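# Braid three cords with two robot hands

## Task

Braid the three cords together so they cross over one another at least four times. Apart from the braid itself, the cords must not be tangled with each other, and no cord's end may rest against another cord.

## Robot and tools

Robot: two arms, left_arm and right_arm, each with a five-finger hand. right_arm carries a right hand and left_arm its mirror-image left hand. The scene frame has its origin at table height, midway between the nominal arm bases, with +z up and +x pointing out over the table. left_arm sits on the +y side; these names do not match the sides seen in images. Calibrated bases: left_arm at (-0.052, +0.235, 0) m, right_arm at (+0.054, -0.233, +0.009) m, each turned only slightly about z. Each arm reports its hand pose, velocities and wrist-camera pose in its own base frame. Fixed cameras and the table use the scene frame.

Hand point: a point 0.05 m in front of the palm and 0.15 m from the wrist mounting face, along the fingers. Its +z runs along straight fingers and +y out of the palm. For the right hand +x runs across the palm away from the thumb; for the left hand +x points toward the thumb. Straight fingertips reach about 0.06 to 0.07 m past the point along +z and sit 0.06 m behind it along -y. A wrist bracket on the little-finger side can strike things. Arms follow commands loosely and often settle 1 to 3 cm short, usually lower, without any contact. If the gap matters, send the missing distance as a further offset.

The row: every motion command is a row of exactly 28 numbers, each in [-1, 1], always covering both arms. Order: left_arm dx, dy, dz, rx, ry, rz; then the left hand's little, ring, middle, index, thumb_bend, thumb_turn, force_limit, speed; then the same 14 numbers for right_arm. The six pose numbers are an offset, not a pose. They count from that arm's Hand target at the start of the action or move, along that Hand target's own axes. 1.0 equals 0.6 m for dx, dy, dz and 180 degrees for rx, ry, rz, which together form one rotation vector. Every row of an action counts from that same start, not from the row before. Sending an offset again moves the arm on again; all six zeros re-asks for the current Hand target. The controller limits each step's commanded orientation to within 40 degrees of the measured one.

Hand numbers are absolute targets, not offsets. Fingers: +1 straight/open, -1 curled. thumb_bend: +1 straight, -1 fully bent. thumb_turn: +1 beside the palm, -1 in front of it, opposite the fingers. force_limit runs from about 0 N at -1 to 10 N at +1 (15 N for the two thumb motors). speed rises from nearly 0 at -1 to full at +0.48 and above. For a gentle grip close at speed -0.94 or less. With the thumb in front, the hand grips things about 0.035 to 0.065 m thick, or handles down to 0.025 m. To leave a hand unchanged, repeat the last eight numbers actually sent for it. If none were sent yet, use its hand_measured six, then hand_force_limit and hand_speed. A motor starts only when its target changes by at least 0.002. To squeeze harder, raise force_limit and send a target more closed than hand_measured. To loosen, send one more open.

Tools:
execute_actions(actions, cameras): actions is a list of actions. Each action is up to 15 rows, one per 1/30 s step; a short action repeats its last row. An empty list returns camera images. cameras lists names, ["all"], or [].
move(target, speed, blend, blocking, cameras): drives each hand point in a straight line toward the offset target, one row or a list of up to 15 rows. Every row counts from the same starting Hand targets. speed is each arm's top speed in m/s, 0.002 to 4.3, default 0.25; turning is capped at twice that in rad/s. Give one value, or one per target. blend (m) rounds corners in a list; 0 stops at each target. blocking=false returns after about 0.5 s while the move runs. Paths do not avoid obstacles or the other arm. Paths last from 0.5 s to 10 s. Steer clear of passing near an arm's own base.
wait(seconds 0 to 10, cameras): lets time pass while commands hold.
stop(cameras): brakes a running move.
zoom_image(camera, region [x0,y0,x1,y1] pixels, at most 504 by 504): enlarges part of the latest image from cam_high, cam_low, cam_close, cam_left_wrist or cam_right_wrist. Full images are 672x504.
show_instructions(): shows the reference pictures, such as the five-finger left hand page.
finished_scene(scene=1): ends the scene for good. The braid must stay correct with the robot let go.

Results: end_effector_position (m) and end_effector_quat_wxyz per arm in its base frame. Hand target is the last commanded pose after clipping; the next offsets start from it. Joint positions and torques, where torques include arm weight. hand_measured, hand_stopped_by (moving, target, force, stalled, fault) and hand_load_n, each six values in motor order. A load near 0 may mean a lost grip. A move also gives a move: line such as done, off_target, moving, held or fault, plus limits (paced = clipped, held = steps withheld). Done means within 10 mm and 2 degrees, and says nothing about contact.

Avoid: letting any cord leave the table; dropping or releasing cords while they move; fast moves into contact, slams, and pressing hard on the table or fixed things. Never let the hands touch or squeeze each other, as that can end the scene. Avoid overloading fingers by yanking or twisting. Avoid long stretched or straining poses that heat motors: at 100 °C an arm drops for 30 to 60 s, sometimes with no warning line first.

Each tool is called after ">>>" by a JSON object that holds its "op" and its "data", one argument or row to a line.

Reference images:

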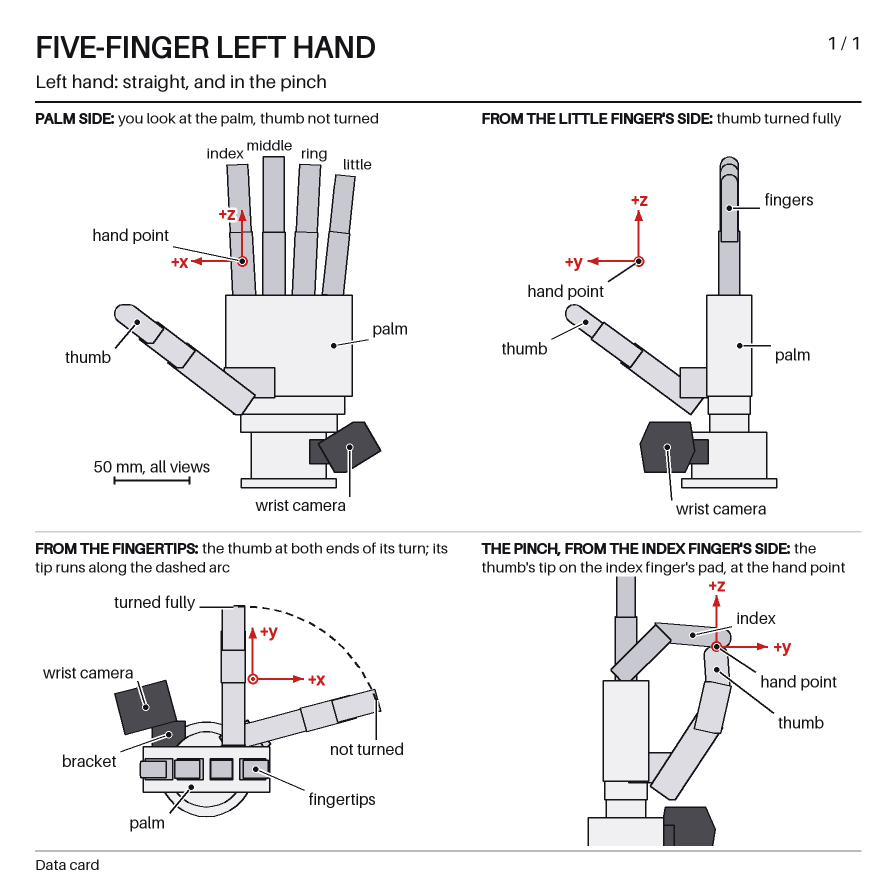

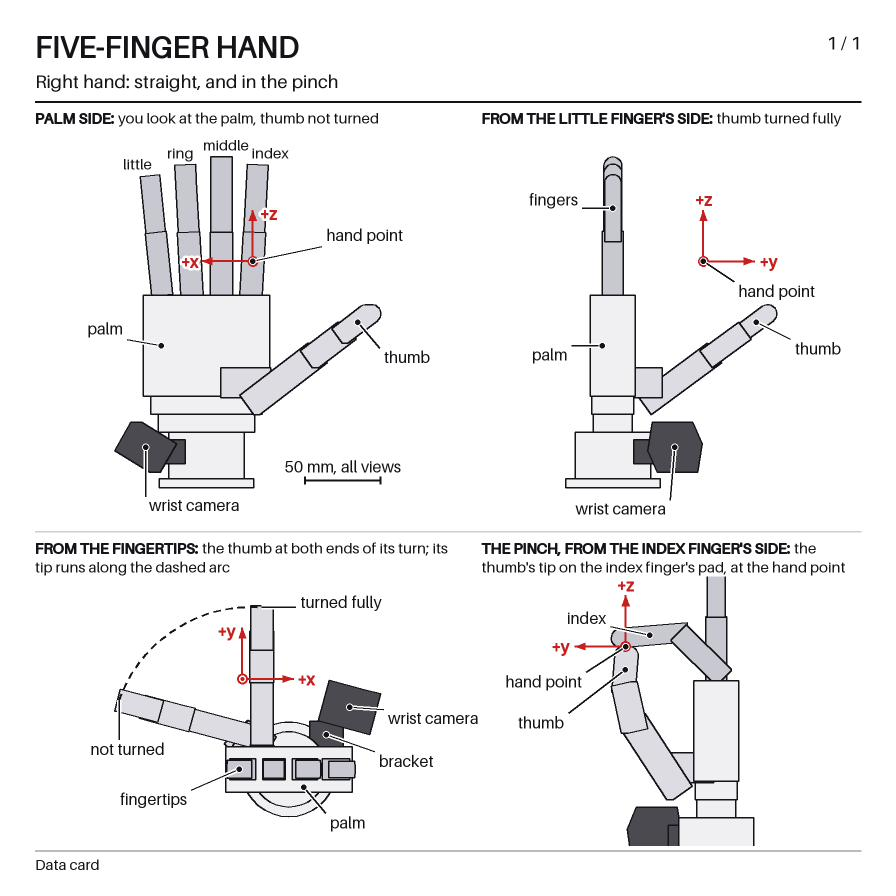

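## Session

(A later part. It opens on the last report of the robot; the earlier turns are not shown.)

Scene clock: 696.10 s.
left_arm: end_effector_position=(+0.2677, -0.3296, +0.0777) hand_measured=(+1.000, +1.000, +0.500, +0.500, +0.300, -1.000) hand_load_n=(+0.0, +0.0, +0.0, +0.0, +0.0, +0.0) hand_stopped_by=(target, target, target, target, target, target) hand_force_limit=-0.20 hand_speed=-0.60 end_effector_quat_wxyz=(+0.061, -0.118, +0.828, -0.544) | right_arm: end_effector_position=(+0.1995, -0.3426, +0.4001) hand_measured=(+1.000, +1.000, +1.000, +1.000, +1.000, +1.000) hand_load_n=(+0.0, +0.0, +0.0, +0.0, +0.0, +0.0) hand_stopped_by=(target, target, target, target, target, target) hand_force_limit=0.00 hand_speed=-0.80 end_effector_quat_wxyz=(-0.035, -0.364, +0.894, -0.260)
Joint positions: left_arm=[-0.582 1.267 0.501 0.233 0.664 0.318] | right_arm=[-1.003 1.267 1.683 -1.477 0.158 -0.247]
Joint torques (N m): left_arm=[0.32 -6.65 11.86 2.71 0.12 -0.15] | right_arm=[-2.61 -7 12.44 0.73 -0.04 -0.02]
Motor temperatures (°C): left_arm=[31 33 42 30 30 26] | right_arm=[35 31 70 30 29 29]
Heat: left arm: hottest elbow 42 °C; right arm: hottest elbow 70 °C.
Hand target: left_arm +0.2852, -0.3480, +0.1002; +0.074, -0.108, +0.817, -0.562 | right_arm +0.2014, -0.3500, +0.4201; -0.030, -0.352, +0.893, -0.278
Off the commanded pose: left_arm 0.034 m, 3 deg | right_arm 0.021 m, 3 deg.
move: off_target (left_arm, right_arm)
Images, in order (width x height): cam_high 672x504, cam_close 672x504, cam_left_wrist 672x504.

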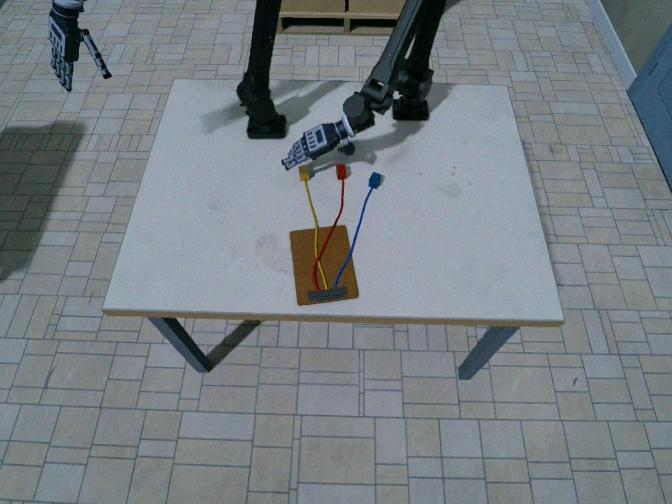

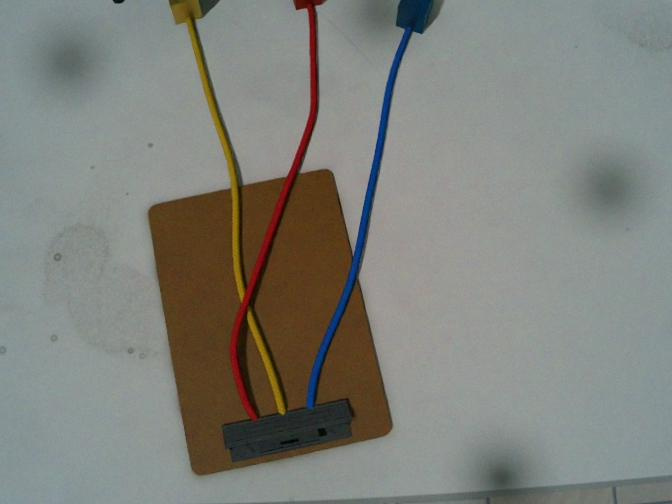

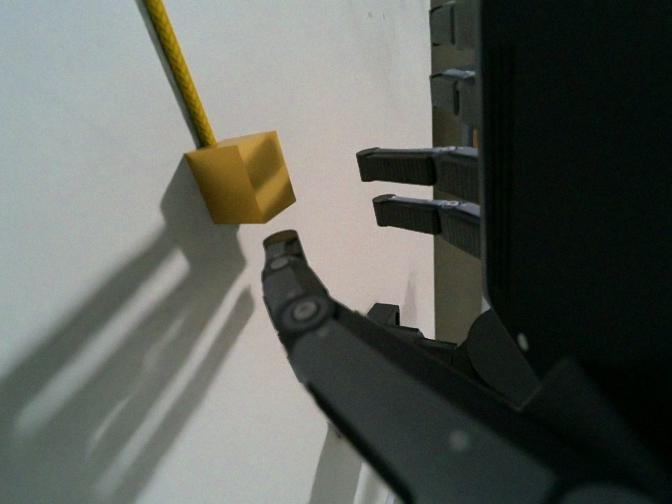

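>>> {"op": "move", "data": {
  "target": [
    [-0.0083,0.0482,-0.0327,0,0.0415,0.0159,1,1,0.5,0.5,0.3,-1,-0.2,-0.6,0,0,0,0,0,0,1,1,1,1,1,1,0,-0.8],
    [-0.0083,0.0948,-0.0148,0,0.0415,0.0159,1,1,0.5,0.5,0.3,-1,-0.2,-0.6,0,0,0,0,0,0,1,1,1,1,1,1,0,-0.8]
  ],
  "speed": [0.08,0.06],
  "cameras": ["cam_left_wrist"]
}}

>>> {"op": "zoom_image", "data": {
  "camera": "cam_left_wrist",
  "region": [160, 100, 460, 340]
}}

Scene clock: 716.57 s.
left_arm: end_effector_position=(+0.2692, -0.3164, +0.0439) hand_measured=(+1.000, +1.000, +0.500, +0.500, +0.300, -1.000) hand_load_n=(+0.0, +0.0, -0.5, +0.0, +0.0, +0.0) hand_stopped_by=(target, target, target, target, target, target) hand_force_limit=-0.20 hand_speed=-0.60 end_effector_quat_wxyz=(+0.018, -0.061, +0.827, -0.559) | right_arm: end_effector_position=(+0.1995, -0.3426, +0.4001) hand_measured=(+1.000, +1.000, +1.000, +1.000, +1.000, +1.000) hand_load_n=(+0.0, +0.0, +0.0, +0.0, +0.0, +0.0) hand_stopped_by=(target, target, target, target, target, target) hand_force_limit=0.00 hand_speed=-0.80 end_effector_quat_wxyz=(-0.035, -0.364, +0.894, -0.260)
Joint positions: left_arm=[-0.498 1.413 0.507 0.287 0.868 0.457] | right_arm=[-1.003 1.267 1.683 -1.477 0.158 -0.247]
Joint torques (N m): left_arm=[2.08 -7.77 7.86 2.43 0.45 0.17] | right_arm=[-3.37 -6.71 12.64 0.75 -0.02 -0.07]
Motor temperatures (°C): left_arm=[31 33 46 30 29 26] | right_arm=[35 31 69 30 28 29]
Heat: left arm: hottest elbow 46 °C; right arm: hottest elbow 69 °C.
Hand target: left_arm +0.2824, -0.3191, +0.0501; +0.034, -0.051, +0.822, -0.566 | right_arm +0.2014, -0.3500, +0.4201; -0.030, -0.352, +0.893, -0.278
Off the commanded pose: left_arm 0.015 m, 2 deg | right_arm 0.021 m, 3 deg.
move: off_target (left_arm, right_arm)
Images, in order (width x height): cam_left_wrist 672x504.

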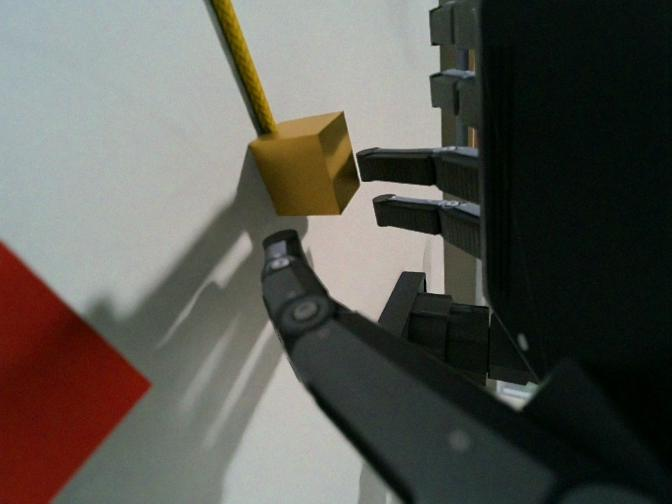

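Scaled by 1.680 from the camera's 672x504 image, which has a finer 960x720 frame.

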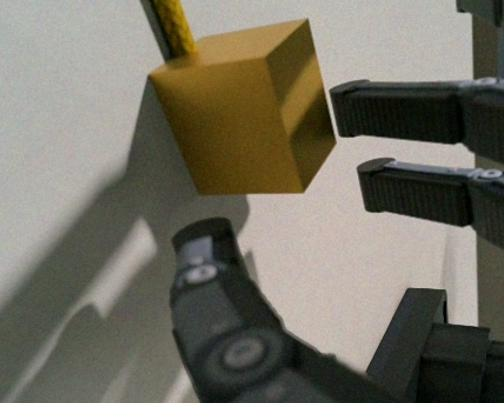

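>>> {"op": "move", "data": {
  "target": [
    [-0.0162,0,-0.0005,0,-0.0519,-0.0199,1,1,0.5,0.5,0.3,-1,-0.2,-0.6,0,0,0,0,0,0,1,1,1,1,1,1,0,-0.8],
    [-0.0162,0.0328,0.012,0,-0.0519,-0.0199,1,1,0.5,0.5,0.25,-1,-0.2,-0.6,0,0,0,0,0,0,1,1,1,1,1,1,0,-0.8]
  ],
  "speed": [0.06,0.05],
  "cameras": ["cam_left_wrist"]
}}

Scene clock: 760.00 s.
left_arm: end_effector_position=(+0.2950, -0.3136, +0.0296) hand_measured=(+1.000, +1.000, +0.500, +0.500, +0.250, -1.000) hand_load_n=(+0.0, +0.0, +0.0, +0.0, +0.0, +0.0) hand_stopped_by=(target, target, target, target, target, target) hand_force_limit=-0.20 hand_speed=-0.60 end_effector_quat_wxyz=(+0.087, -0.122, +0.817, -0.558) | right_arm: end_effector_position=(+0.1995, -0.3426, +0.4001) hand_measured=(+1.000, +1.000, +1.000, +1.000, +1.000, +1.000) hand_load_n=(+0.0, +0.0, +0.0, +0.0, +0.0, +0.0) hand_stopped_by=(target, target, target, target, target, target) hand_force_limit=0.00 hand_speed=-0.80 end_effector_quat_wxyz=(-0.035, -0.364, +0.894, -0.260)
Joint positions: left_arm=[-0.503 1.458 0.451 0.51 0.702 0.342] | right_arm=[-1.003 1.267 1.683 -1.477 0.158 -0.247]
Joint torques (N m): left_arm=[0.32 -7.82 5.44 2.66 0.12 -0.14] | right_arm=[-2.9 -6.42 12.4 0.79 0 -0.06]
Motor temperatures (°C): left_arm=[30 32 43 30 29 26] | right_arm=[34 31 69 30 28 29]
Heat: left arm: hottest elbow 43 °C; right arm: hottest elbow 69 °C.
Hand target: left_arm +0.2920, -0.3176, +0.0291; +0.084, -0.122, +0.815, -0.561 | right_arm +0.2014, -0.3500, +0.4201; -0.030, -0.352, +0.893, -0.278
Off the commanded pose: left_arm 0.005 m, 1 deg | right_arm 0.021 m, 3 deg.
move: off_target (right_arm)
Images, in order (width x height): cam_left_wrist 672x504.

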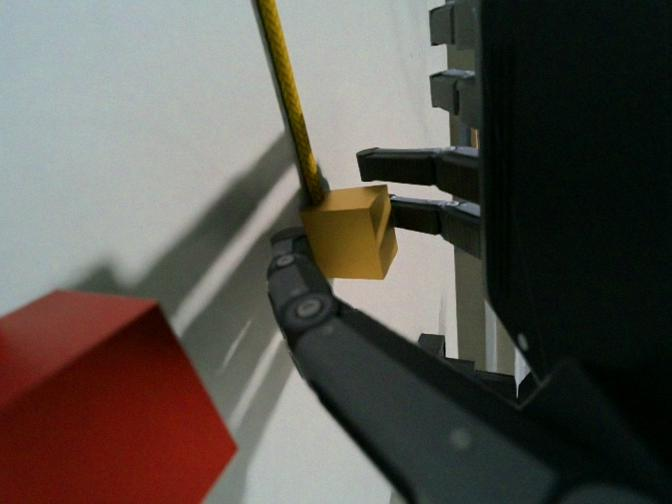

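>>> {"op": "move", "data": {
  "target": [0.0195,0,0,0,0,0,1,1,0.5,0.5,0.25,-1,-0.2,-0.6,0,0,0,0,0,0,1,1,1,1,1,1,0,-0.8],
  "speed": 0.05,
  "cameras": ["cam_left_wrist"]
}}

Scene clock: 767.33 s.
left_arm: end_effector_position=(+0.2841, -0.3168, +0.0243) hand_measured=(+1.000, +1.000, +0.500, +0.500, +0.250, -1.000) hand_load_n=(+0.0, +0.0, +0.5, +0.0, +0.0, +0.0) hand_stopped_by=(target, target, target, target, target, target) hand_force_limit=-0.20 hand_speed=-0.60 end_effector_quat_wxyz=(+0.084, -0.124, +0.819, -0.554) | right_arm: end_effector_position=(+0.1995, -0.3426, +0.4001) hand_measured=(+1.000, +1.000, +1.000, +1.000, +1.000, +1.000) hand_load_n=(+0.0, +0.0, +0.0, +0.0, +0.0, +0.0) hand_stopped_by=(target, target, target, target, target, target) hand_force_limit=0.00 hand_speed=-0.80 end_effector_quat_wxyz=(-0.035, -0.364, +0.894, -0.260)
Joint positions: left_arm=[-0.529 1.458 0.431 0.53 0.678 0.328] | right_arm=[-1.003 1.267 1.683 -1.477 0.158 -0.247]
Joint torques (N m): left_arm=[0.21 -9 5.15 2.54 0.1 -0.14] | right_arm=[-2.96 -6.77 12.49 0.85 -0.03 -0.07]
Motor temperatures (°C): left_arm=[30 33 43 30 29 26] | right_arm=[34 31 69 30 28 29]
Heat: left arm: hottest elbow 43 °C; right arm: hottest elbow 69 °C.
Hand target: left_arm +0.2809, -0.3211, +0.0292; +0.084, -0.122, +0.815, -0.561 | right_arm +0.2014, -0.3500, +0.4201; -0.030, -0.352, +0.893, -0.278
Off the commanded pose: left_arm 0.007 m, 1 deg | right_arm 0.021 m, 3 deg.
move: off_target (right_arm)
Images, in order (width x height): cam_left_wrist 672x504.

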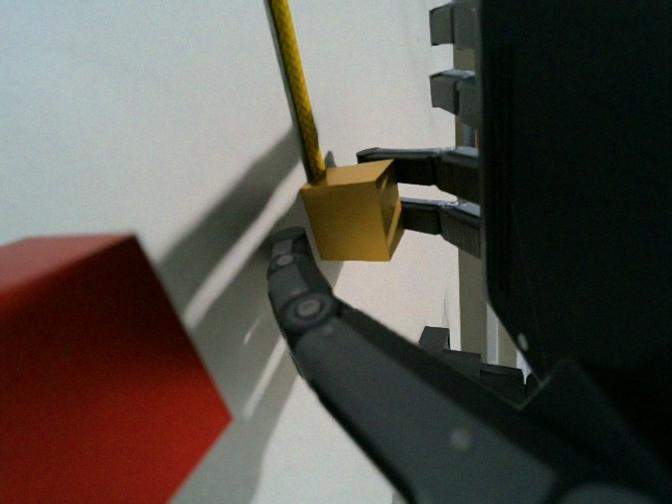

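>>> {"op": "move", "data": {
  "target": [0,0,0,0,0,0,1,1,-0.4,-0.4,-0.2,-1,-0.25,-0.9,0,0,0,0,0,0,1,1,1,1,1,1,0,-0.8],
  "speed": 0.05,
  "cameras": ["cam_left_wrist"]
}}

Scene clock: 785.93 s.
left_arm: end_effector_position=(+0.2845, -0.3174, +0.0255) hand_measured=(+1.000, +1.000, +0.156, +0.148, +0.082, -1.000) hand_load_n=(+0.0, +0.0, +3.5, +6.0, +13.0, -1.0) hand_stopped_by=(target, target, force, force, force, target) hand_force_limit=-0.25 hand_speed=-0.90 end_effector_quat_wxyz=(+0.085, -0.123, +0.818, -0.556) | right_arm: end_effector_position=(+0.1995, -0.3426, +0.4001) hand_measured=(+1.000, +1.000, +1.000, +1.000, +1.000, +1.000) hand_load_n=(+0.0, -0.5, +0.0, +0.0, +0.0, +0.0) hand_stopped_by=(target, target, target, target, target, target) hand_force_limit=0.00 hand_speed=-0.80 end_effector_quat_wxyz=(-0.035, -0.364, +0.894, -0.260)
Joint positions: left_arm=[-0.53 1.457 0.431 0.534 0.678 0.326] | right_arm=[-1.003 1.267 1.683 -1.477 0.158 -0.247]
Joint torques (N m): left_arm=[0.5 -9 5.18 2.41 0.12 -0.13] | right_arm=[-2.67 -7.3 12.52 0.9 -0.02 -0.07]
Motor temperatures (°C): left_arm=[30 33 41 30 29 26] | right_arm=[34 31 70 30 28 29]
Heat: left arm: hottest elbow 41 °C; right arm: hottest elbow 70 °C.
Hand target: left_arm +0.2810, -0.3211, +0.0292; +0.084, -0.122, +0.815, -0.561 | right_arm +0.2014, -0.3500, +0.4201; -0.030, -0.352, +0.893, -0.278
Off the commanded pose: left_arm 0.006 m, 1 deg | right_arm 0.021 m, 3 deg.
move: off_target (right_arm)
Images, in order (width x height): cam_left_wrist 672x504.

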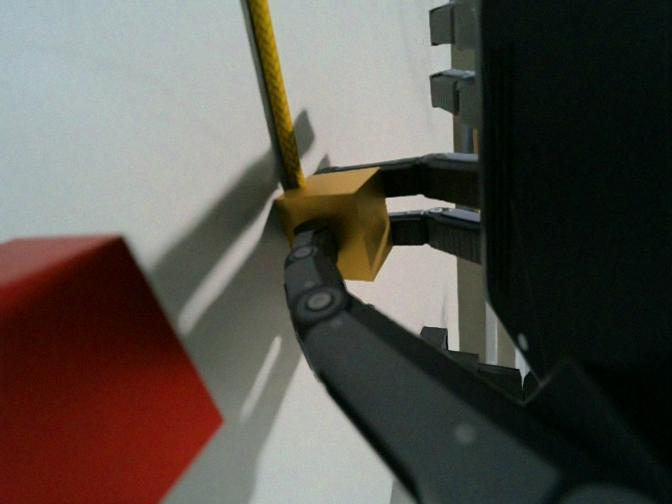

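>>> {"op": "move", "data": {
  "target": [
    [-0.0018,-0.0973,-0.0255,0,0,0,1,1,-0.4,-0.4,-0.2,-1,-0.25,-0.9,0,0,0,0,0,0,1,1,1,1,1,1,0,-0.8],
    [-0.0248,-0.218,0.2383,0,-0.0674,-0.0259,1,1,-0.4,-0.4,-0.2,-1,-0.25,-0.9,0,0,0,0,0,0,1,1,1,1,1,1,0,-0.8]
  ],
  "speed": [0.06,0.12],
  "cameras": ["cam_left_wrist","cam_high","cam_close"]
}}

Scene clock: 811.63 s.
left_arm: end_effector_position=(+0.3353, -0.4621, +0.0702) hand_measured=(+1.000, +1.000, +0.156, +0.148, +0.082, -1.000) hand_load_n=(+0.0, +0.0, +3.0, +6.0, +13.0, -1.0) hand_stopped_by=(target, target, force, force, force, target) hand_force_limit=-0.25 hand_speed=-0.90 end_effector_quat_wxyz=(+0.141, -0.219, +0.814, -0.519) | right_arm: end_effector_position=(+0.1995, -0.3426, +0.4001) hand_measured=(+1.000, +1.000, +1.000, +1.000, +1.000, +1.000) hand_load_n=(+0.0, +0.0, +0.0, +0.0, +0.0, +0.0) hand_stopped_by=(target, target, target, target, target, target) hand_force_limit=0.00 hand_speed=-0.80 end_effector_quat_wxyz=(-0.035, -0.364, +0.894, -0.260)
Joint positions: left_arm=[-0.835 1.571 0.784 0.345 0.189 0.09] | right_arm=[-1.003 1.267 1.683 -1.477 0.158 -0.247]
Joint torques (N m): left_arm=[0.03 -12.1 12.48 2.7 -0.02 -0.15] | right_arm=[-3.19 -6.95 12.56 0.59 -0.02 -0.08]
Motor temperatures (°C): left_arm=[30 33 41 30 29 26] | right_arm=[34 31 70 30 28 29]
Heat: left arm: hottest elbow 41 °C; right arm: hottest elbow 70 °C.
Hand target: left_arm +0.3481, -0.4891, +0.1003; +0.146, -0.214, +0.796, -0.548 | right_arm +0.2014, -0.3500, +0.4201; -0.030, -0.352, +0.893, -0.278
Off the commanded pose: left_arm 0.042 m, 4 deg | right_arm 0.021 m, 3 deg.
move: off_target (left_arm, right_arm)
Images, in order (width x height): cam_high 672x504, cam_close 672x504, cam_left_wrist 672x504.

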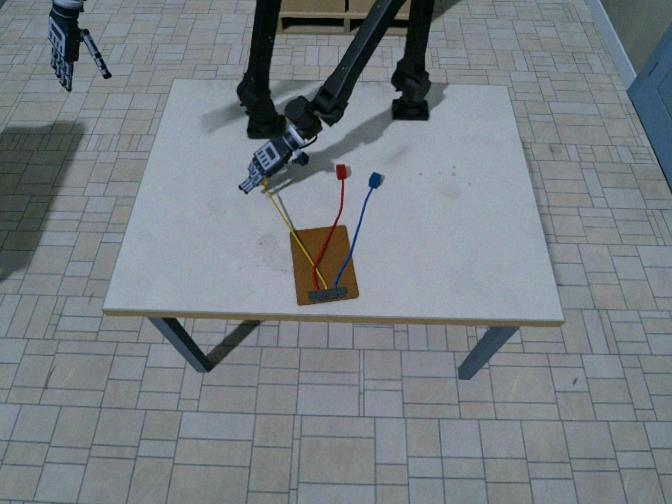

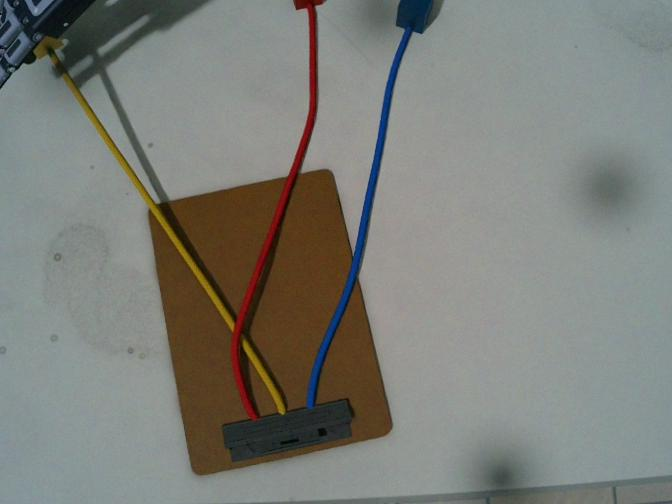

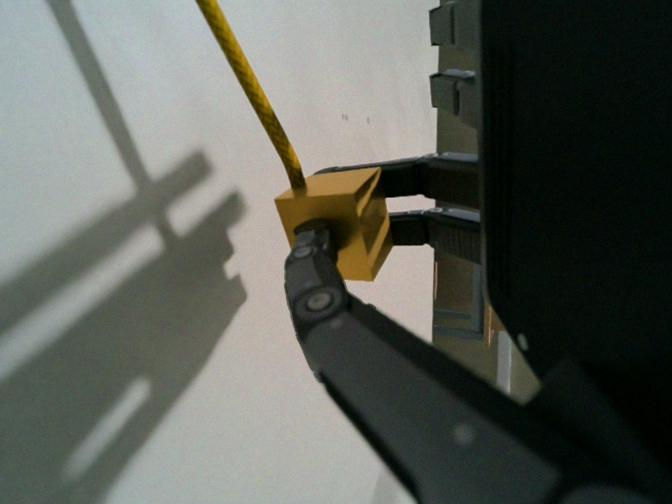

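>>> {"op": "move", "data": {
  "target": [
    [-0.0085,0.0962,0.0178,0,0,0,1,1,-0.4,-0.4,-0.2,-1,-0.25,-0.9,0,0,0,0,0,0,1,1,1,1,1,1,0,-0.8],
    [-0.0085,0.113,0.0238,0,0,0,1,1,-0.4,-0.4,-0.2,-1,-0.25,-0.9,0,0,0,0,0,0,1,1,1,1,1,1,0,-0.8]
  ],
  "speed": [0.06,0.03],
  "cameras": ["cam_left_wrist","cam_low"]
}}

>>> {"op": "zoom_image", "data": {
  "camera": "cam_low",
  "region": [280, 230, 340, 275]
}}

Scene clock: 821.80 s.
left_arm: end_effector_position=(+0.3450, -0.4754, +0.0302) hand_measured=(+1.000, +1.000, +0.156, +0.148, +0.082, -1.000) hand_load_n=(+0.0, +0.0, +3.0, +6.5, +13.0, -1.0) hand_stopped_by=(target, target, force, force, force, target) hand_force_limit=-0.25 hand_speed=-0.90 end_effector_quat_wxyz=(+0.147, -0.210, +0.801, -0.541) | right_arm: end_effector_position=(+0.1995, -0.3426, +0.4001) hand_measured=(+1.000, +1.000, +1.000, +1.000, +1.000, +1.000) hand_load_n=(+0.0, +0.0, +0.0, +0.0, +0.0, +0.0) hand_stopped_by=(target, target, target, target, target, target) hand_force_limit=0.00 hand_speed=-0.80 end_effector_quat_wxyz=(-0.035, -0.364, +0.894, -0.260)
Joint positions: left_arm=[-0.835 1.713 0.772 0.552 0.199 0.09] | right_arm=[-1.003 1.267 1.683 -1.477 0.158 -0.247]
Joint torques (N m): left_arm=[1.61 -12.4 6.32 3.06 0.15 -0.11] | right_arm=[-2.55 -6.89 12.51 0.83 -0.06 -0.02]
Motor temperatures (°C): left_arm=[30 33 42 30 29 26] | right_arm=[34 31 70 30 28 29]
Heat: left arm: hottest elbow 42 °C; right arm: hottest elbow 70 °C.
Hand target: left_arm +0.3469, -0.4771, +0.0318; +0.146, -0.214, +0.796, -0.547 | right_arm +0.2014, -0.3500, +0.4201; -0.030, -0.352, +0.893, -0.278
Off the commanded pose: left_arm 0.003 m, 1 deg | right_arm 0.021 m, 3 deg.
move: off_target (right_arm)
Images, in order (width x height): cam_low 672x504, cam_left_wrist 672x504.

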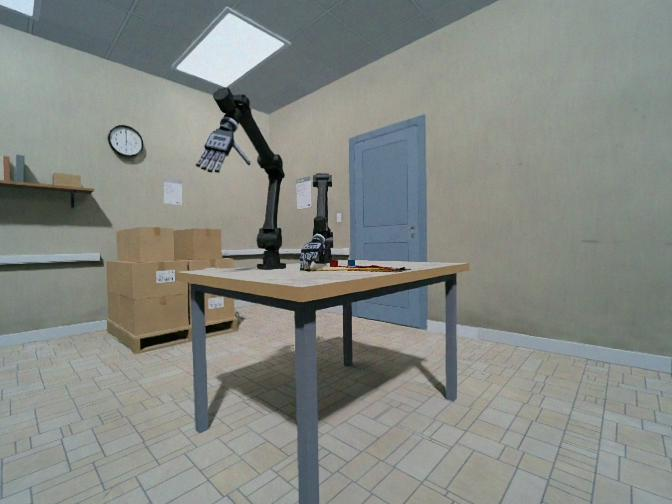

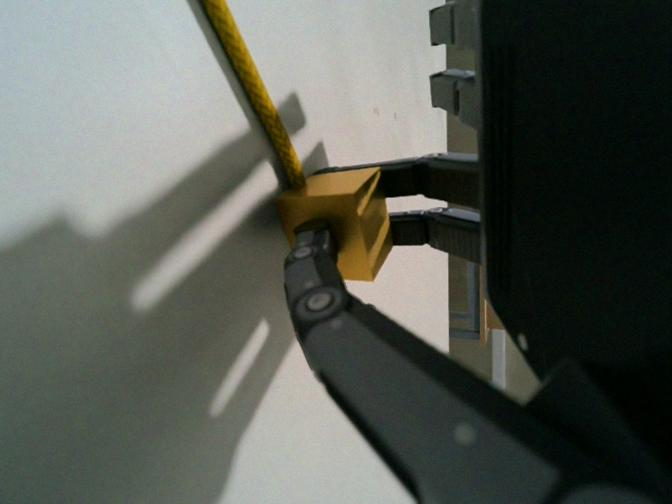

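Scaled by 8.400 from the camera's 672x504 image, which has a finer 960x720 frame.

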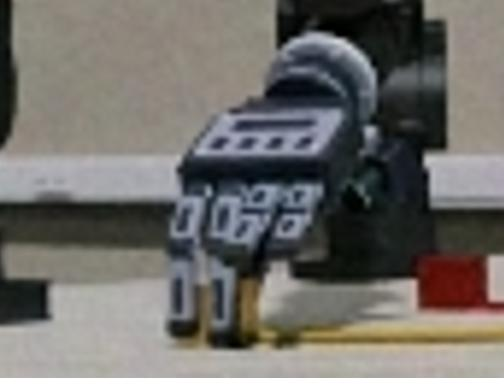

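>>> {"op": "move", "data": {
  "target": [
    [0,0,0,0,0,0,1,1,0.5,0.5,0.3,-1,-0.25,-0.6,0,0,0,0,0,0,1,1,1,1,1,1,0,-0.8],
    [0,-0.116,-0.0237,0,0,0,1,1,0.5,0.5,0.3,-1,-0.25,-0.6,0,0,0,0,0,0,1,1,1,1,1,1,0,-0.8],
    [-0.2588,0.071,-0.549,0,0.0623,0.0239,1,1,0.5,0.5,0.3,-1,-0.25,-0.6,0,0,0,0,0,0,1,1,1,1,1,1,0,-0.8]
  ],
  "speed": [0.06,0.06,0.2],
  "cameras": ["cam_left_wrist","cam_high","cam_close"]
}}

>>> {"op": "zoom_image", "data": {
  "camera": "cam_high",
  "region": [230, 100, 430, 310]
}}

Scene clock: 852.87 s.
left_arm: end_effector_position=(+0.2987, -0.1243, +0.0949) hand_measured=(+1.000, +1.000, +0.500, +0.500, +0.300, -1.000) hand_load_n=(+0.0, +0.0, +0.0, +0.0, +0.0, +0.0) hand_stopped_by=(target, target, target, target, target, target) hand_force_limit=-0.25 hand_speed=-0.60 end_effector_quat_wxyz=(+0.068, -0.145, +0.813, -0.560) | right_arm: end_effector_position=(+0.1995, -0.3426, +0.4001) hand_measured=(+1.000, +1.000, +1.000, +1.000, +1.000, +1.000) hand_load_n=(+0.0, +0.0, +0.0, +0.0, +0.0, +0.0) hand_stopped_by=(target, target, target, target, target, target) hand_force_limit=0.00 hand_speed=-0.80 end_effector_quat_wxyz=(-0.035, -0.364, +0.894, -0.260)
Joint positions: left_arm=[0.135 1.196 0.585 -0.57 1.166 1.095] | right_arm=[-1.003 1.267 1.683 -1.477 0.158 -0.247]
Joint torques (N m): left_arm=[2.02 -5.66 11.89 0.85 0.69 0.2] | right_arm=[-2.96 -6.48 12.51 0.79 -0.09 -0.07]
Motor temperatures (°C): left_arm=[30 33 42 30 29 26] | right_arm=[34 31 70 30 28 29]
Heat: left arm: hottest elbow 42 °C; right arm: hottest elbow 70 °C.
Hand target: left_arm +0.3198, -0.1199, +0.1097; +0.088, -0.129, +0.814, -0.560 | right_arm +0.2014, -0.3500, +0.4201; -0.030, -0.352, +0.893, -0.278
Off the commanded pose: left_arm 0.026 m, 3 deg | right_arm 0.021 m, 3 deg.
move: off_target (left_arm, right_arm)
Images, in order (width x height): cam_high 672x504, cam_close 672x504, cam_left_wrist 672x504.

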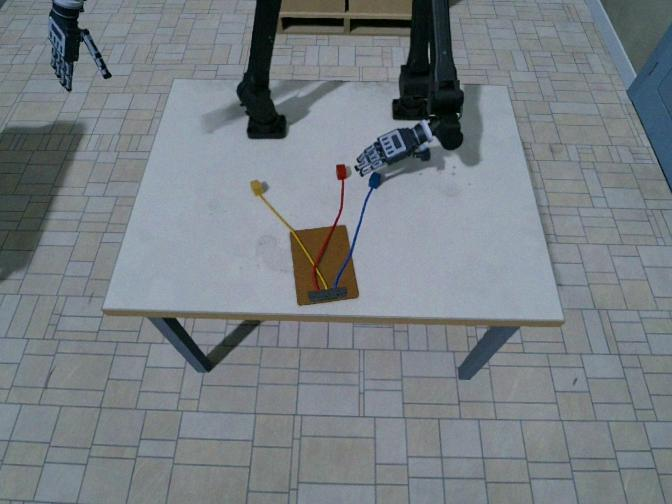

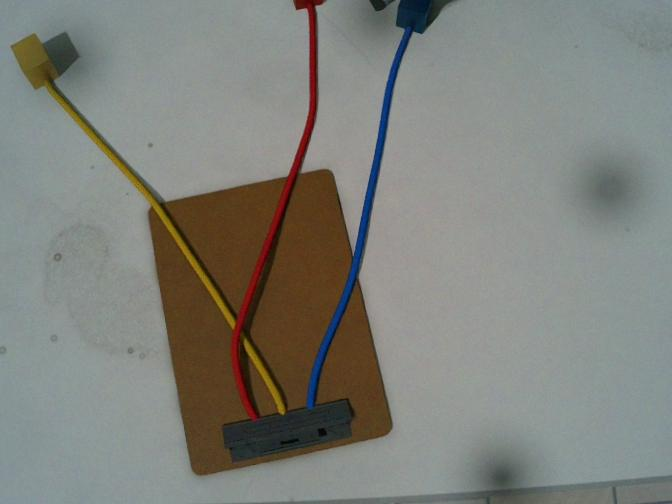

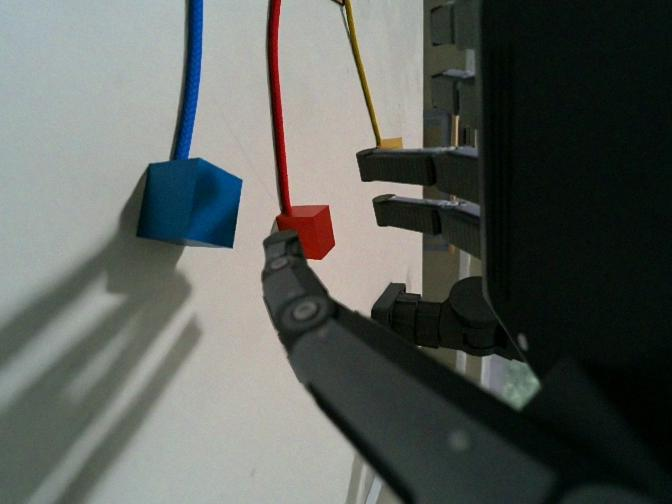

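Scaled by 2.400 from the camera's 672x504 image, which has a finer 960x720 frame.

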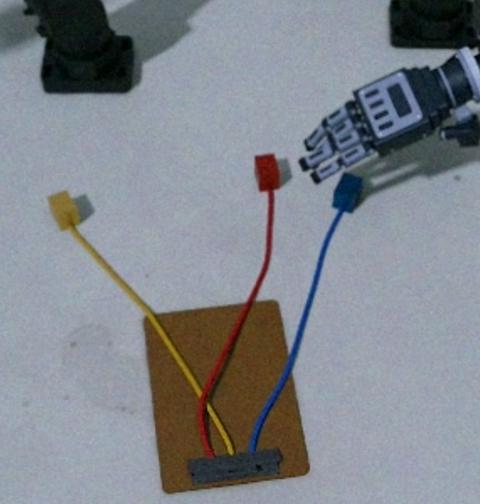

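>>> {"op": "move", "data": {
  "target": [
    [0.0078,0.0538,-0.0008,0,0.0311,0.0119,1,1,0.5,0.5,0.3,-1,-0.25,-0.6,0,0,0,0,0,0,1,1,1,1,1,1,0,-0.8],
    [0.0078,0.0975,0.016,0,0.0311,0.0119,1,1,0.5,0.5,0.3,-1,-0.25,-0.6,0,0,0,0,0,0,1,1,1,1,1,1,0,-0.8]
  ],
  "speed": [0.08,0.06],
  "cameras": ["cam_left_wrist"]
}}

Scene clock: 873.20 s.
left_arm: end_effector_position=(+0.3016, -0.1141, +0.0498) hand_measured=(+1.000, +1.000, +0.500, +0.500, +0.300, -1.000) hand_load_n=(+0.0, +0.0, +0.0, +0.0, +0.0, +0.0) hand_stopped_by=(target, target, target, target, target, target) hand_force_limit=-0.25 hand_speed=-0.60 end_effector_quat_wxyz=(+0.044, -0.093, +0.820, -0.563) | right_arm: end_effector_position=(+0.1995, -0.3426, +0.4001) hand_measured=(+1.000, +1.000, +1.000, +1.000, +1.000, +1.000) hand_load_n=(+0.0, +0.0, +0.0, +0.0, +0.0, +0.0) hand_stopped_by=(target, target, target, target, target, target) hand_force_limit=0.00 hand_speed=-0.80 end_effector_quat_wxyz=(-0.035, -0.364, +0.894, -0.260)
Joint positions: left_arm=[0.161 1.408 0.637 -0.72 1.199 1.45] | right_arm=[-1.003 1.267 1.683 -1.477 0.158 -0.247]
Joint torques (N m): left_arm=[2.2 -7.53 7.28 1.31 0.86 0.16] | right_arm=[-3.43 -6.89 12.48 0.77 -0.01 -0.04]
Motor temperatures (°C): left_arm=[30 33 46 30 30 26] | right_arm=[34 31 71 30 28 29]
Heat: left arm: hottest elbow 46 °C; right arm: hottest elbow 71 °C.
Hand target: left_arm +0.3117, -0.1099, +0.0516; +0.059, -0.086, +0.819, -0.564 | right_arm +0.2014, -0.3500, +0.4201; -0.030, -0.352, +0.893, -0.278
Off the commanded pose: left_arm 0.011 m, 2 deg | right_arm 0.021 m, 3 deg.
move: off_target (left_arm, right_arm)
Images, in order (width x height): cam_left_wrist 672x504.

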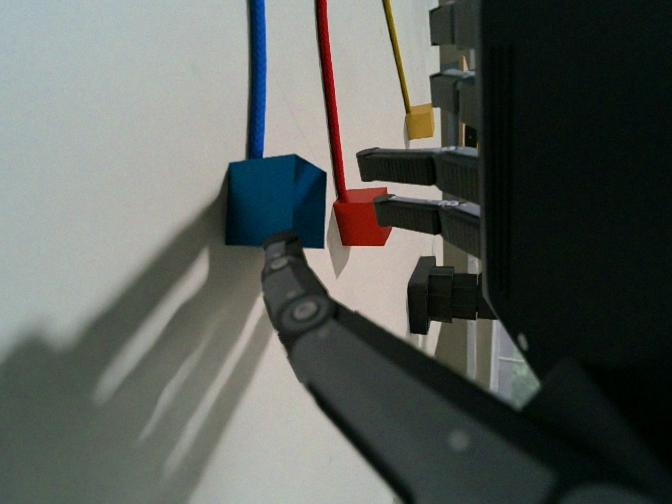

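>>> {"op": "move", "data": {
  "target": [0.0007,0.0367,0.0097,0,0,0,1,1,0.5,0.5,0.25,-1,-0.25,-0.6,0,0,0,0,0,0,1,1,1,1,1,1,0,-0.8],
  "speed": 0.05,
  "cameras": ["cam_left_wrist"]
}}

Scene clock: 894.23 s.
left_arm: end_effector_position=(+0.3067, -0.1114, +0.0306) hand_measured=(+1.000, +1.000, +0.500, +0.500, +0.250, -1.000) hand_load_n=(+0.0, +0.0, +0.0, +0.0, +0.0, +0.0) hand_stopped_by=(target, target, target, target, target, target) hand_force_limit=-0.25 hand_speed=-0.60 end_effector_quat_wxyz=(+0.048, -0.091, +0.820, -0.563) | right_arm: end_effector_position=(+0.1995, -0.3426, +0.4001) hand_measured=(+1.000, +1.000, +1.000, +1.000, +1.000, +1.000) hand_load_n=(+0.0, +0.0, +0.0, +0.0, +0.0, -0.5) hand_stopped_by=(target, target, target, target, target, target) hand_force_limit=0.00 hand_speed=-0.80 end_effector_quat_wxyz=(-0.035, -0.364, +0.894, -0.260)
Joint positions: left_arm=[0.167 1.469 0.63 -0.658 1.2 1.467] | right_arm=[-1.003 1.267 1.683 -1.477 0.158 -0.247]
Joint torques (N m): left_arm=[2.43 -7.94 5.61 1.24 0.87 0.2] | right_arm=[-3.02 -6.95 12.57 0.79 0 -0.07]
Motor temperatures (°C): left_arm=[30 33 44 30 30 26] | right_arm=[34 31 71 30 28 29]
Heat: left arm: hottest elbow 44 °C; right arm: hottest elbow 71 °C.
Hand target: left_arm +0.3107, -0.1076, +0.0289; +0.059, -0.087, +0.819, -0.564 | right_arm +0.2014, -0.3500, +0.4201; -0.030, -0.352, +0.893, -0.278
Off the commanded pose: left_arm 0.006 m, 1 deg | right_arm 0.021 m, 3 deg.
move: off_target (right_arm)
Images, in order (width x height): cam_left_wrist 672x504.

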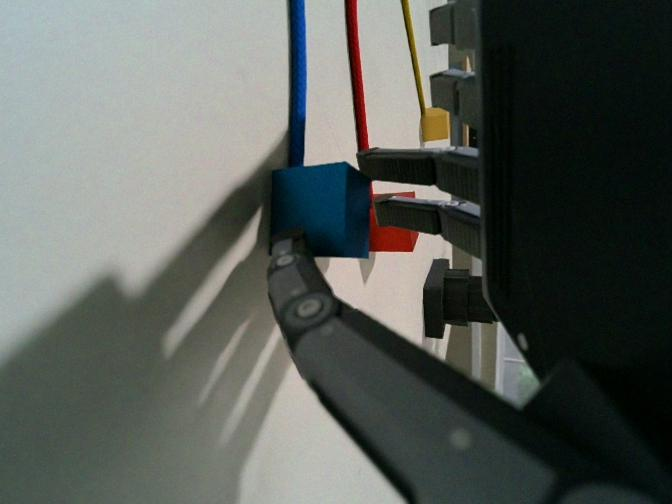

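>>> {"op": "move", "data": {
  "target": [0,0,0,0,0,0,1,1,-0.4,-0.4,-0.2,-1,-0.25,-0.9,0,0,0,0,0,0,1,1,1,1,1,1,0,-0.8],
  "speed": 0.05,
  "cameras": ["cam_left_wrist"]
}}

Scene clock: 902.80 s.
left_arm: end_effector_position=(+0.3072, -0.1115, +0.0308) hand_measured=(+1.000, +1.000, +0.166, +0.156, +0.080, -1.000) hand_load_n=(-0.5, +0.0, +2.5, +3.5, +6.5, +1.0) hand_stopped_by=(target, target, force, force, force, target) hand_force_limit=-0.25 hand_speed=-0.90 end_effector_quat_wxyz=(+0.050, -0.089, +0.820, -0.564) | right_arm: end_effector_position=(+0.1995, -0.3426, +0.4001) hand_measured=(+1.000, +1.000, +1.000, +1.000, +1.000, +1.000) hand_load_n=(+0.0, +0.0, +0.0, +0.0, +0.0, +0.0) hand_stopped_by=(target, target, target, target, target, target) hand_force_limit=0.00 hand_speed=-0.80 end_effector_quat_wxyz=(-0.035, -0.364, +0.894, -0.260)
Joint positions: left_arm=[0.168 1.469 0.63 -0.656 1.202 1.469] | right_arm=[-1.003 1.267 1.683 -1.477 0.158 -0.247]
Joint torques (N m): left_arm=[2.26 -8.12 5.61 1.14 0.79 0.17] | right_arm=[-2.73 -6.89 12.38 0.72 -0.03 -0.03]
Motor temperatures (°C): left_arm=[30 32 43 30 30 26] | right_arm=[34 31 71 30 28 29]
Heat: left arm: hottest elbow 43 °C; right arm: hottest elbow 71 °C.
Hand target: left_arm +0.3106, -0.1077, +0.0290; +0.059, -0.087, +0.819, -0.564 | right_arm +0.2014, -0.3500, +0.4201; -0.030, -0.352, +0.893, -0.278
Off the commanded pose: left_arm 0.005 m, 1 deg | right_arm 0.021 m, 3 deg.
move: off_target (right_arm)
Images, in order (width x height): cam_left_wrist 672x504.

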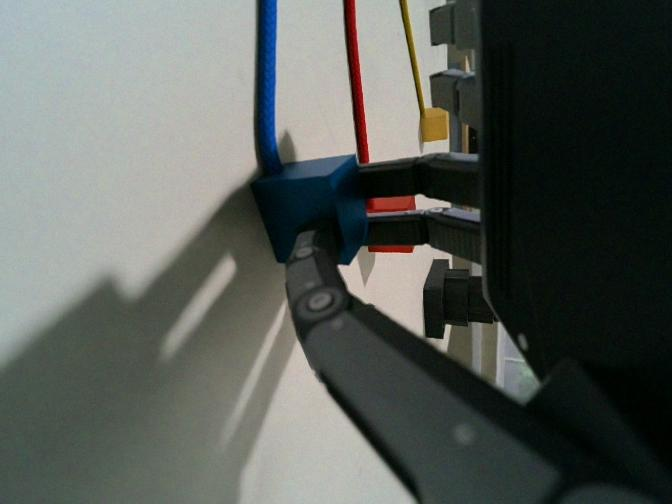

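>>> {"op": "move", "data": {
  "target": [
    [-0.0022,-0.1608,-0.0462,0,0,0,1,1,-0.42,-0.42,-0.22,-1,-0.15,-0.9,0,0,0,0,0,0,1,1,1,1,1,1,0,-0.8],
    [0.1055,-0.3137,0.3527,0,-0.0311,-0.0119,1,1,-0.42,-0.42,-0.22,-1,-0.15,-0.9,0,0,0,0,0,0,1,1,1,1,1,1,0,-0.8]
  ],
  "speed": [0.06,0.12],
  "cameras": ["cam_left_wrist","cam_high","cam_close"]
}}

Scene clock: 930.63 s.
left_arm: end_effector_position=(+0.3021, -0.3516, +0.1007) hand_measured=(+1.000, +1.000, +0.160, +0.150, +0.082, -1.000) hand_load_n=(+0.0, +0.0, +2.5, +5.0, +9.0, -2.0) hand_stopped_by=(target, target, force, force, force, target) hand_force_limit=-0.15 hand_speed=-0.90 end_effector_quat_wxyz=(+0.096, -0.142, +0.828, -0.533) | right_arm: end_effector_position=(+0.1995, -0.3426, +0.4001) hand_measured=(+1.000, +1.000, +1.000, +1.000, +1.000, +1.000) hand_load_n=(+0.0, +0.0, +0.0, +0.0, +0.0, +0.0) hand_stopped_by=(target, target, target, target, target, target) hand_force_limit=0.00 hand_speed=-0.80 end_effector_quat_wxyz=(-0.035, -0.364, +0.894, -0.260)
Joint positions: left_arm=[-0.617 1.288 0.604 0.18 0.545 0.286] | right_arm=[-1.003 1.267 1.683 -1.477 0.158 -0.247]
Joint torques (N m): left_arm=[-2.02 -8.29 12.37 2.63 0.83 -0.43] | right_arm=[-3.08 -6.65 12.37 0.73 -0.01 -0.06]
Motor temperatures (°C): left_arm=[30 32 42 30 30 26] | right_arm=[34 31 71 30 28 29]
Heat: left arm: hottest elbow 42 °C; right arm: hottest elbow 71 °C.
Hand target: left_arm +0.3040, -0.3799, +0.1290; +0.088, -0.129, +0.814, -0.560 | right_arm +0.2014, -0.3500, +0.4201; -0.030, -0.352, +0.893, -0.278
Off the commanded pose: left_arm 0.040 m, 4 deg | right_arm 0.021 m, 3 deg.
move: off_target (left_arm, right_arm)
Images, in order (width x height): cam_high 672x504, cam_close 672x504, cam_left_wrist 672x504.

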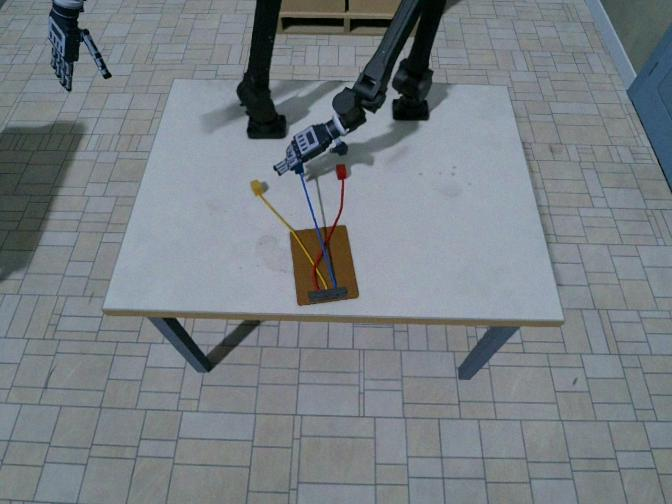

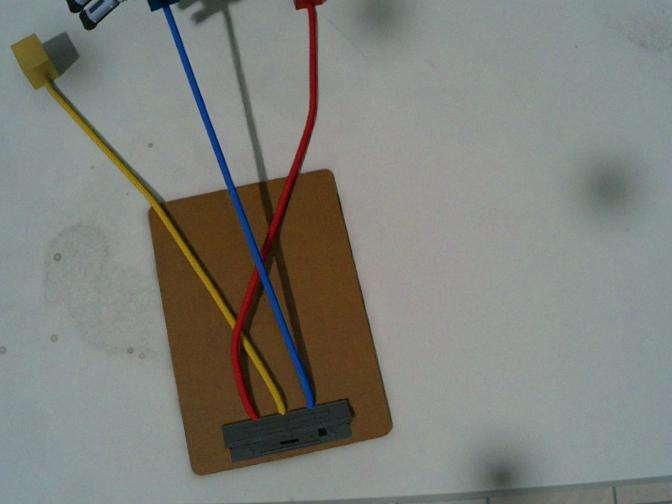

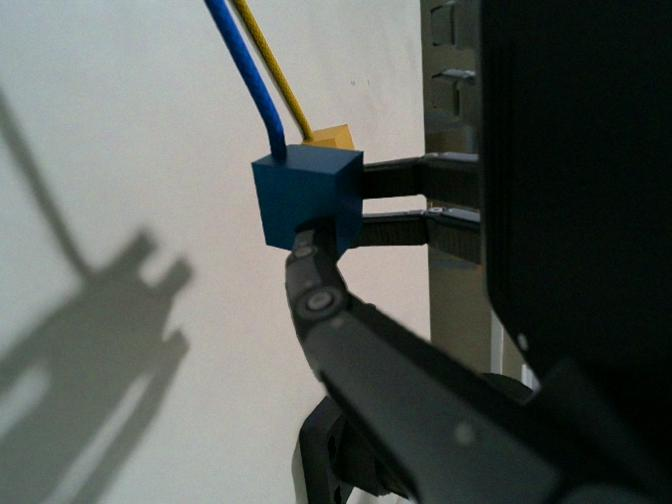

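>>> {"op": "move", "data": {
  "target": [
    [0.0142,0.142,0.0207,0,0,0,1,1,-0.42,-0.42,-0.22,-1,-0.15,-0.9,0,0,0,0,0,0,1,1,1,1,1,1,0,-0.8],
    [0.0142,0.1637,0.029,0,0,0,1,1,-0.42,-0.42,-0.22,-1,-0.15,-0.9,0,0,0,0,0,0,1,1,1,1,1,1,0,-0.8]
  ],
  "speed": [0.08,0.03],
  "cameras": ["cam_left_wrist","cam_low"]
}}

>>> {"op": "zoom_image", "data": {
  "camera": "cam_low",
  "region": [300, 235, 360, 280]
}}

Scene clock: 944.67 s.
left_arm: end_effector_position=(+0.2999, -0.3610, +0.0380) hand_measured=(+1.000, +1.000, +0.160, +0.150, +0.082, -1.000) hand_load_n=(+0.0, -0.5, +3.5, +5.5, +6.0, -1.0) hand_stopped_by=(target, target, force, force, force, target) hand_force_limit=-0.15 hand_speed=-0.90 end_effector_quat_wxyz=(+0.103, -0.127, +0.812, -0.560) | right_arm: end_effector_position=(+0.1995, -0.3426, +0.4001) hand_measured=(+1.000, +1.000, +1.000, +1.000, +1.000, +1.000) hand_load_n=(+0.0, +0.0, +0.0, +0.0, +0.0, +0.0) hand_stopped_by=(target, target, target, target, target, target) hand_force_limit=0.00 hand_speed=-0.80 end_effector_quat_wxyz=(-0.035, -0.364, +0.894, -0.260)
Joint positions: left_arm=[-0.628 1.498 0.51 0.56 0.564 0.265] | right_arm=[-1.003 1.267 1.683 -1.477 0.158 -0.247]
Joint torques (N m): left_arm=[-0.03 -7.71 5.27 2.45 0.32 -0.19] | right_arm=[-2.96 -7.18 12.52 0.69 -0.01 -0.06]
Motor temperatures (°C): left_arm=[30 32 43 30 30 26] | right_arm=[34 31 71 30 28 29]
Heat: left arm: hottest elbow 43 °C; right arm: hottest elbow 71 °C.
Hand target: left_arm +0.2901, -0.3646, +0.0313; +0.088, -0.129, +0.814, -0.560 | right_arm +0.2014, -0.3500, +0.4201; -0.030, -0.352, +0.893, -0.278
Off the commanded pose: left_arm 0.013 m, 2 deg | right_arm 0.021 m, 3 deg.
move: off_target (left_arm, right_arm)
Images, in order (width x height): cam_low 672x504, cam_left_wrist 672x504.

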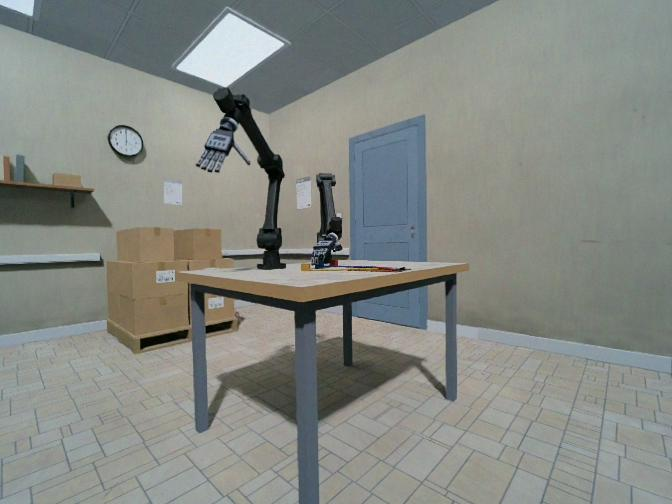

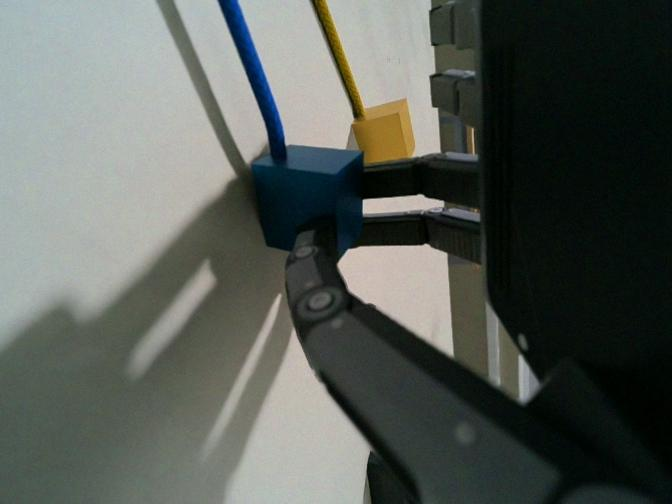

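Scaled by 8.400 from the camera's 672x504 image, which has a finer 960x720 frame.

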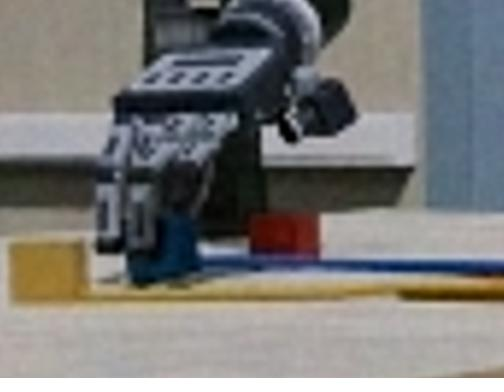

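>>> {"op": "move", "data": {
  "target": [
    [0,0.0125,0.0048,0,0,0,1,1,-0.42,-0.42,-0.22,-1,-0.15,-0.9,0,0,0,0,0,0,1,1,1,1,1,1,0,-0.8]
  ],
  "speed": [0.03],
  "cameras": ["cam_left_wrist"]
}}

Scene clock: 950.77 s.
left_arm: end_effector_position=(+0.3015, -0.3639, +0.0374) hand_measured=(+1.000, +1.000, +0.160, +0.150, +0.080, -1.000) hand_load_n=(+0.0, +0.0, +4.5, +6.0, +4.0, -0.5) hand_stopped_by=(target, target, force, force, force, target) hand_force_limit=-0.15 hand_speed=-0.90 end_effector_quat_wxyz=(+0.103, -0.125, +0.807, -0.567) | right_arm: end_effector_position=(+0.1995, -0.3426, +0.4001) hand_measured=(+1.000, +1.000, +1.000, +1.000, +1.000, +1.000) hand_load_n=(+0.0, +0.0, +0.0, +0.0, +0.0, +0.0) hand_stopped_by=(target, target, target, target, target, target) hand_force_limit=0.00 hand_speed=-0.80 end_effector_quat_wxyz=(-0.035, -0.364, +0.894, -0.260)
Joint positions: left_arm=[-0.628 1.517 0.509 0.6 0.569 0.255] | right_arm=[-1.003 1.267 1.683 -1.477 0.158 -0.247]
Joint torques (N m): left_arm=[0.09 -7.12 4.81 2.24 0.13 -0.08] | right_arm=[-3.08 -6.42 12.62 0.75 -0.03 -0.1]
Motor temperatures (°C): left_arm=[30 32 43 30 30 26] | right_arm=[34 31 72 30 28 29]
Heat: left arm: hottest elbow 43 °C; right arm: hottest elbow 72 °C.
Hand target: left_arm +0.2901, -0.3646, +0.0232; +0.088, -0.129, +0.814, -0.560 | right_arm +0.2014, -0.3500, +0.4201; -0.030, -0.352, +0.893, -0.278
Off the commanded pose: left_arm 0.018 m, 2 deg | right_arm 0.021 m, 3 deg.
move: off_target (left_arm, right_arm)
Images, in order (width x height): cam_left_wrist 672x504.

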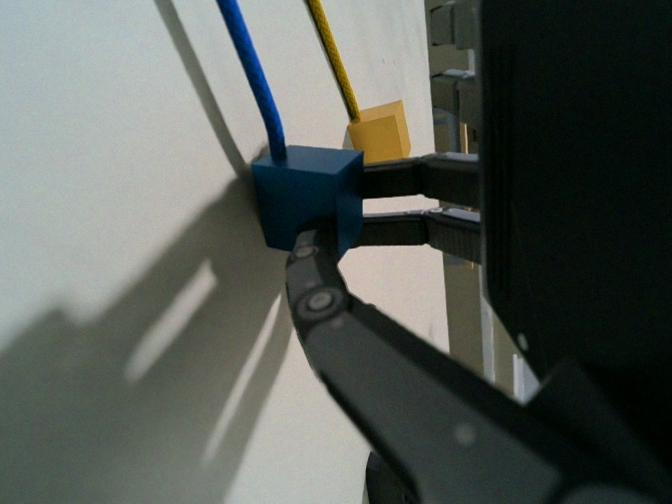

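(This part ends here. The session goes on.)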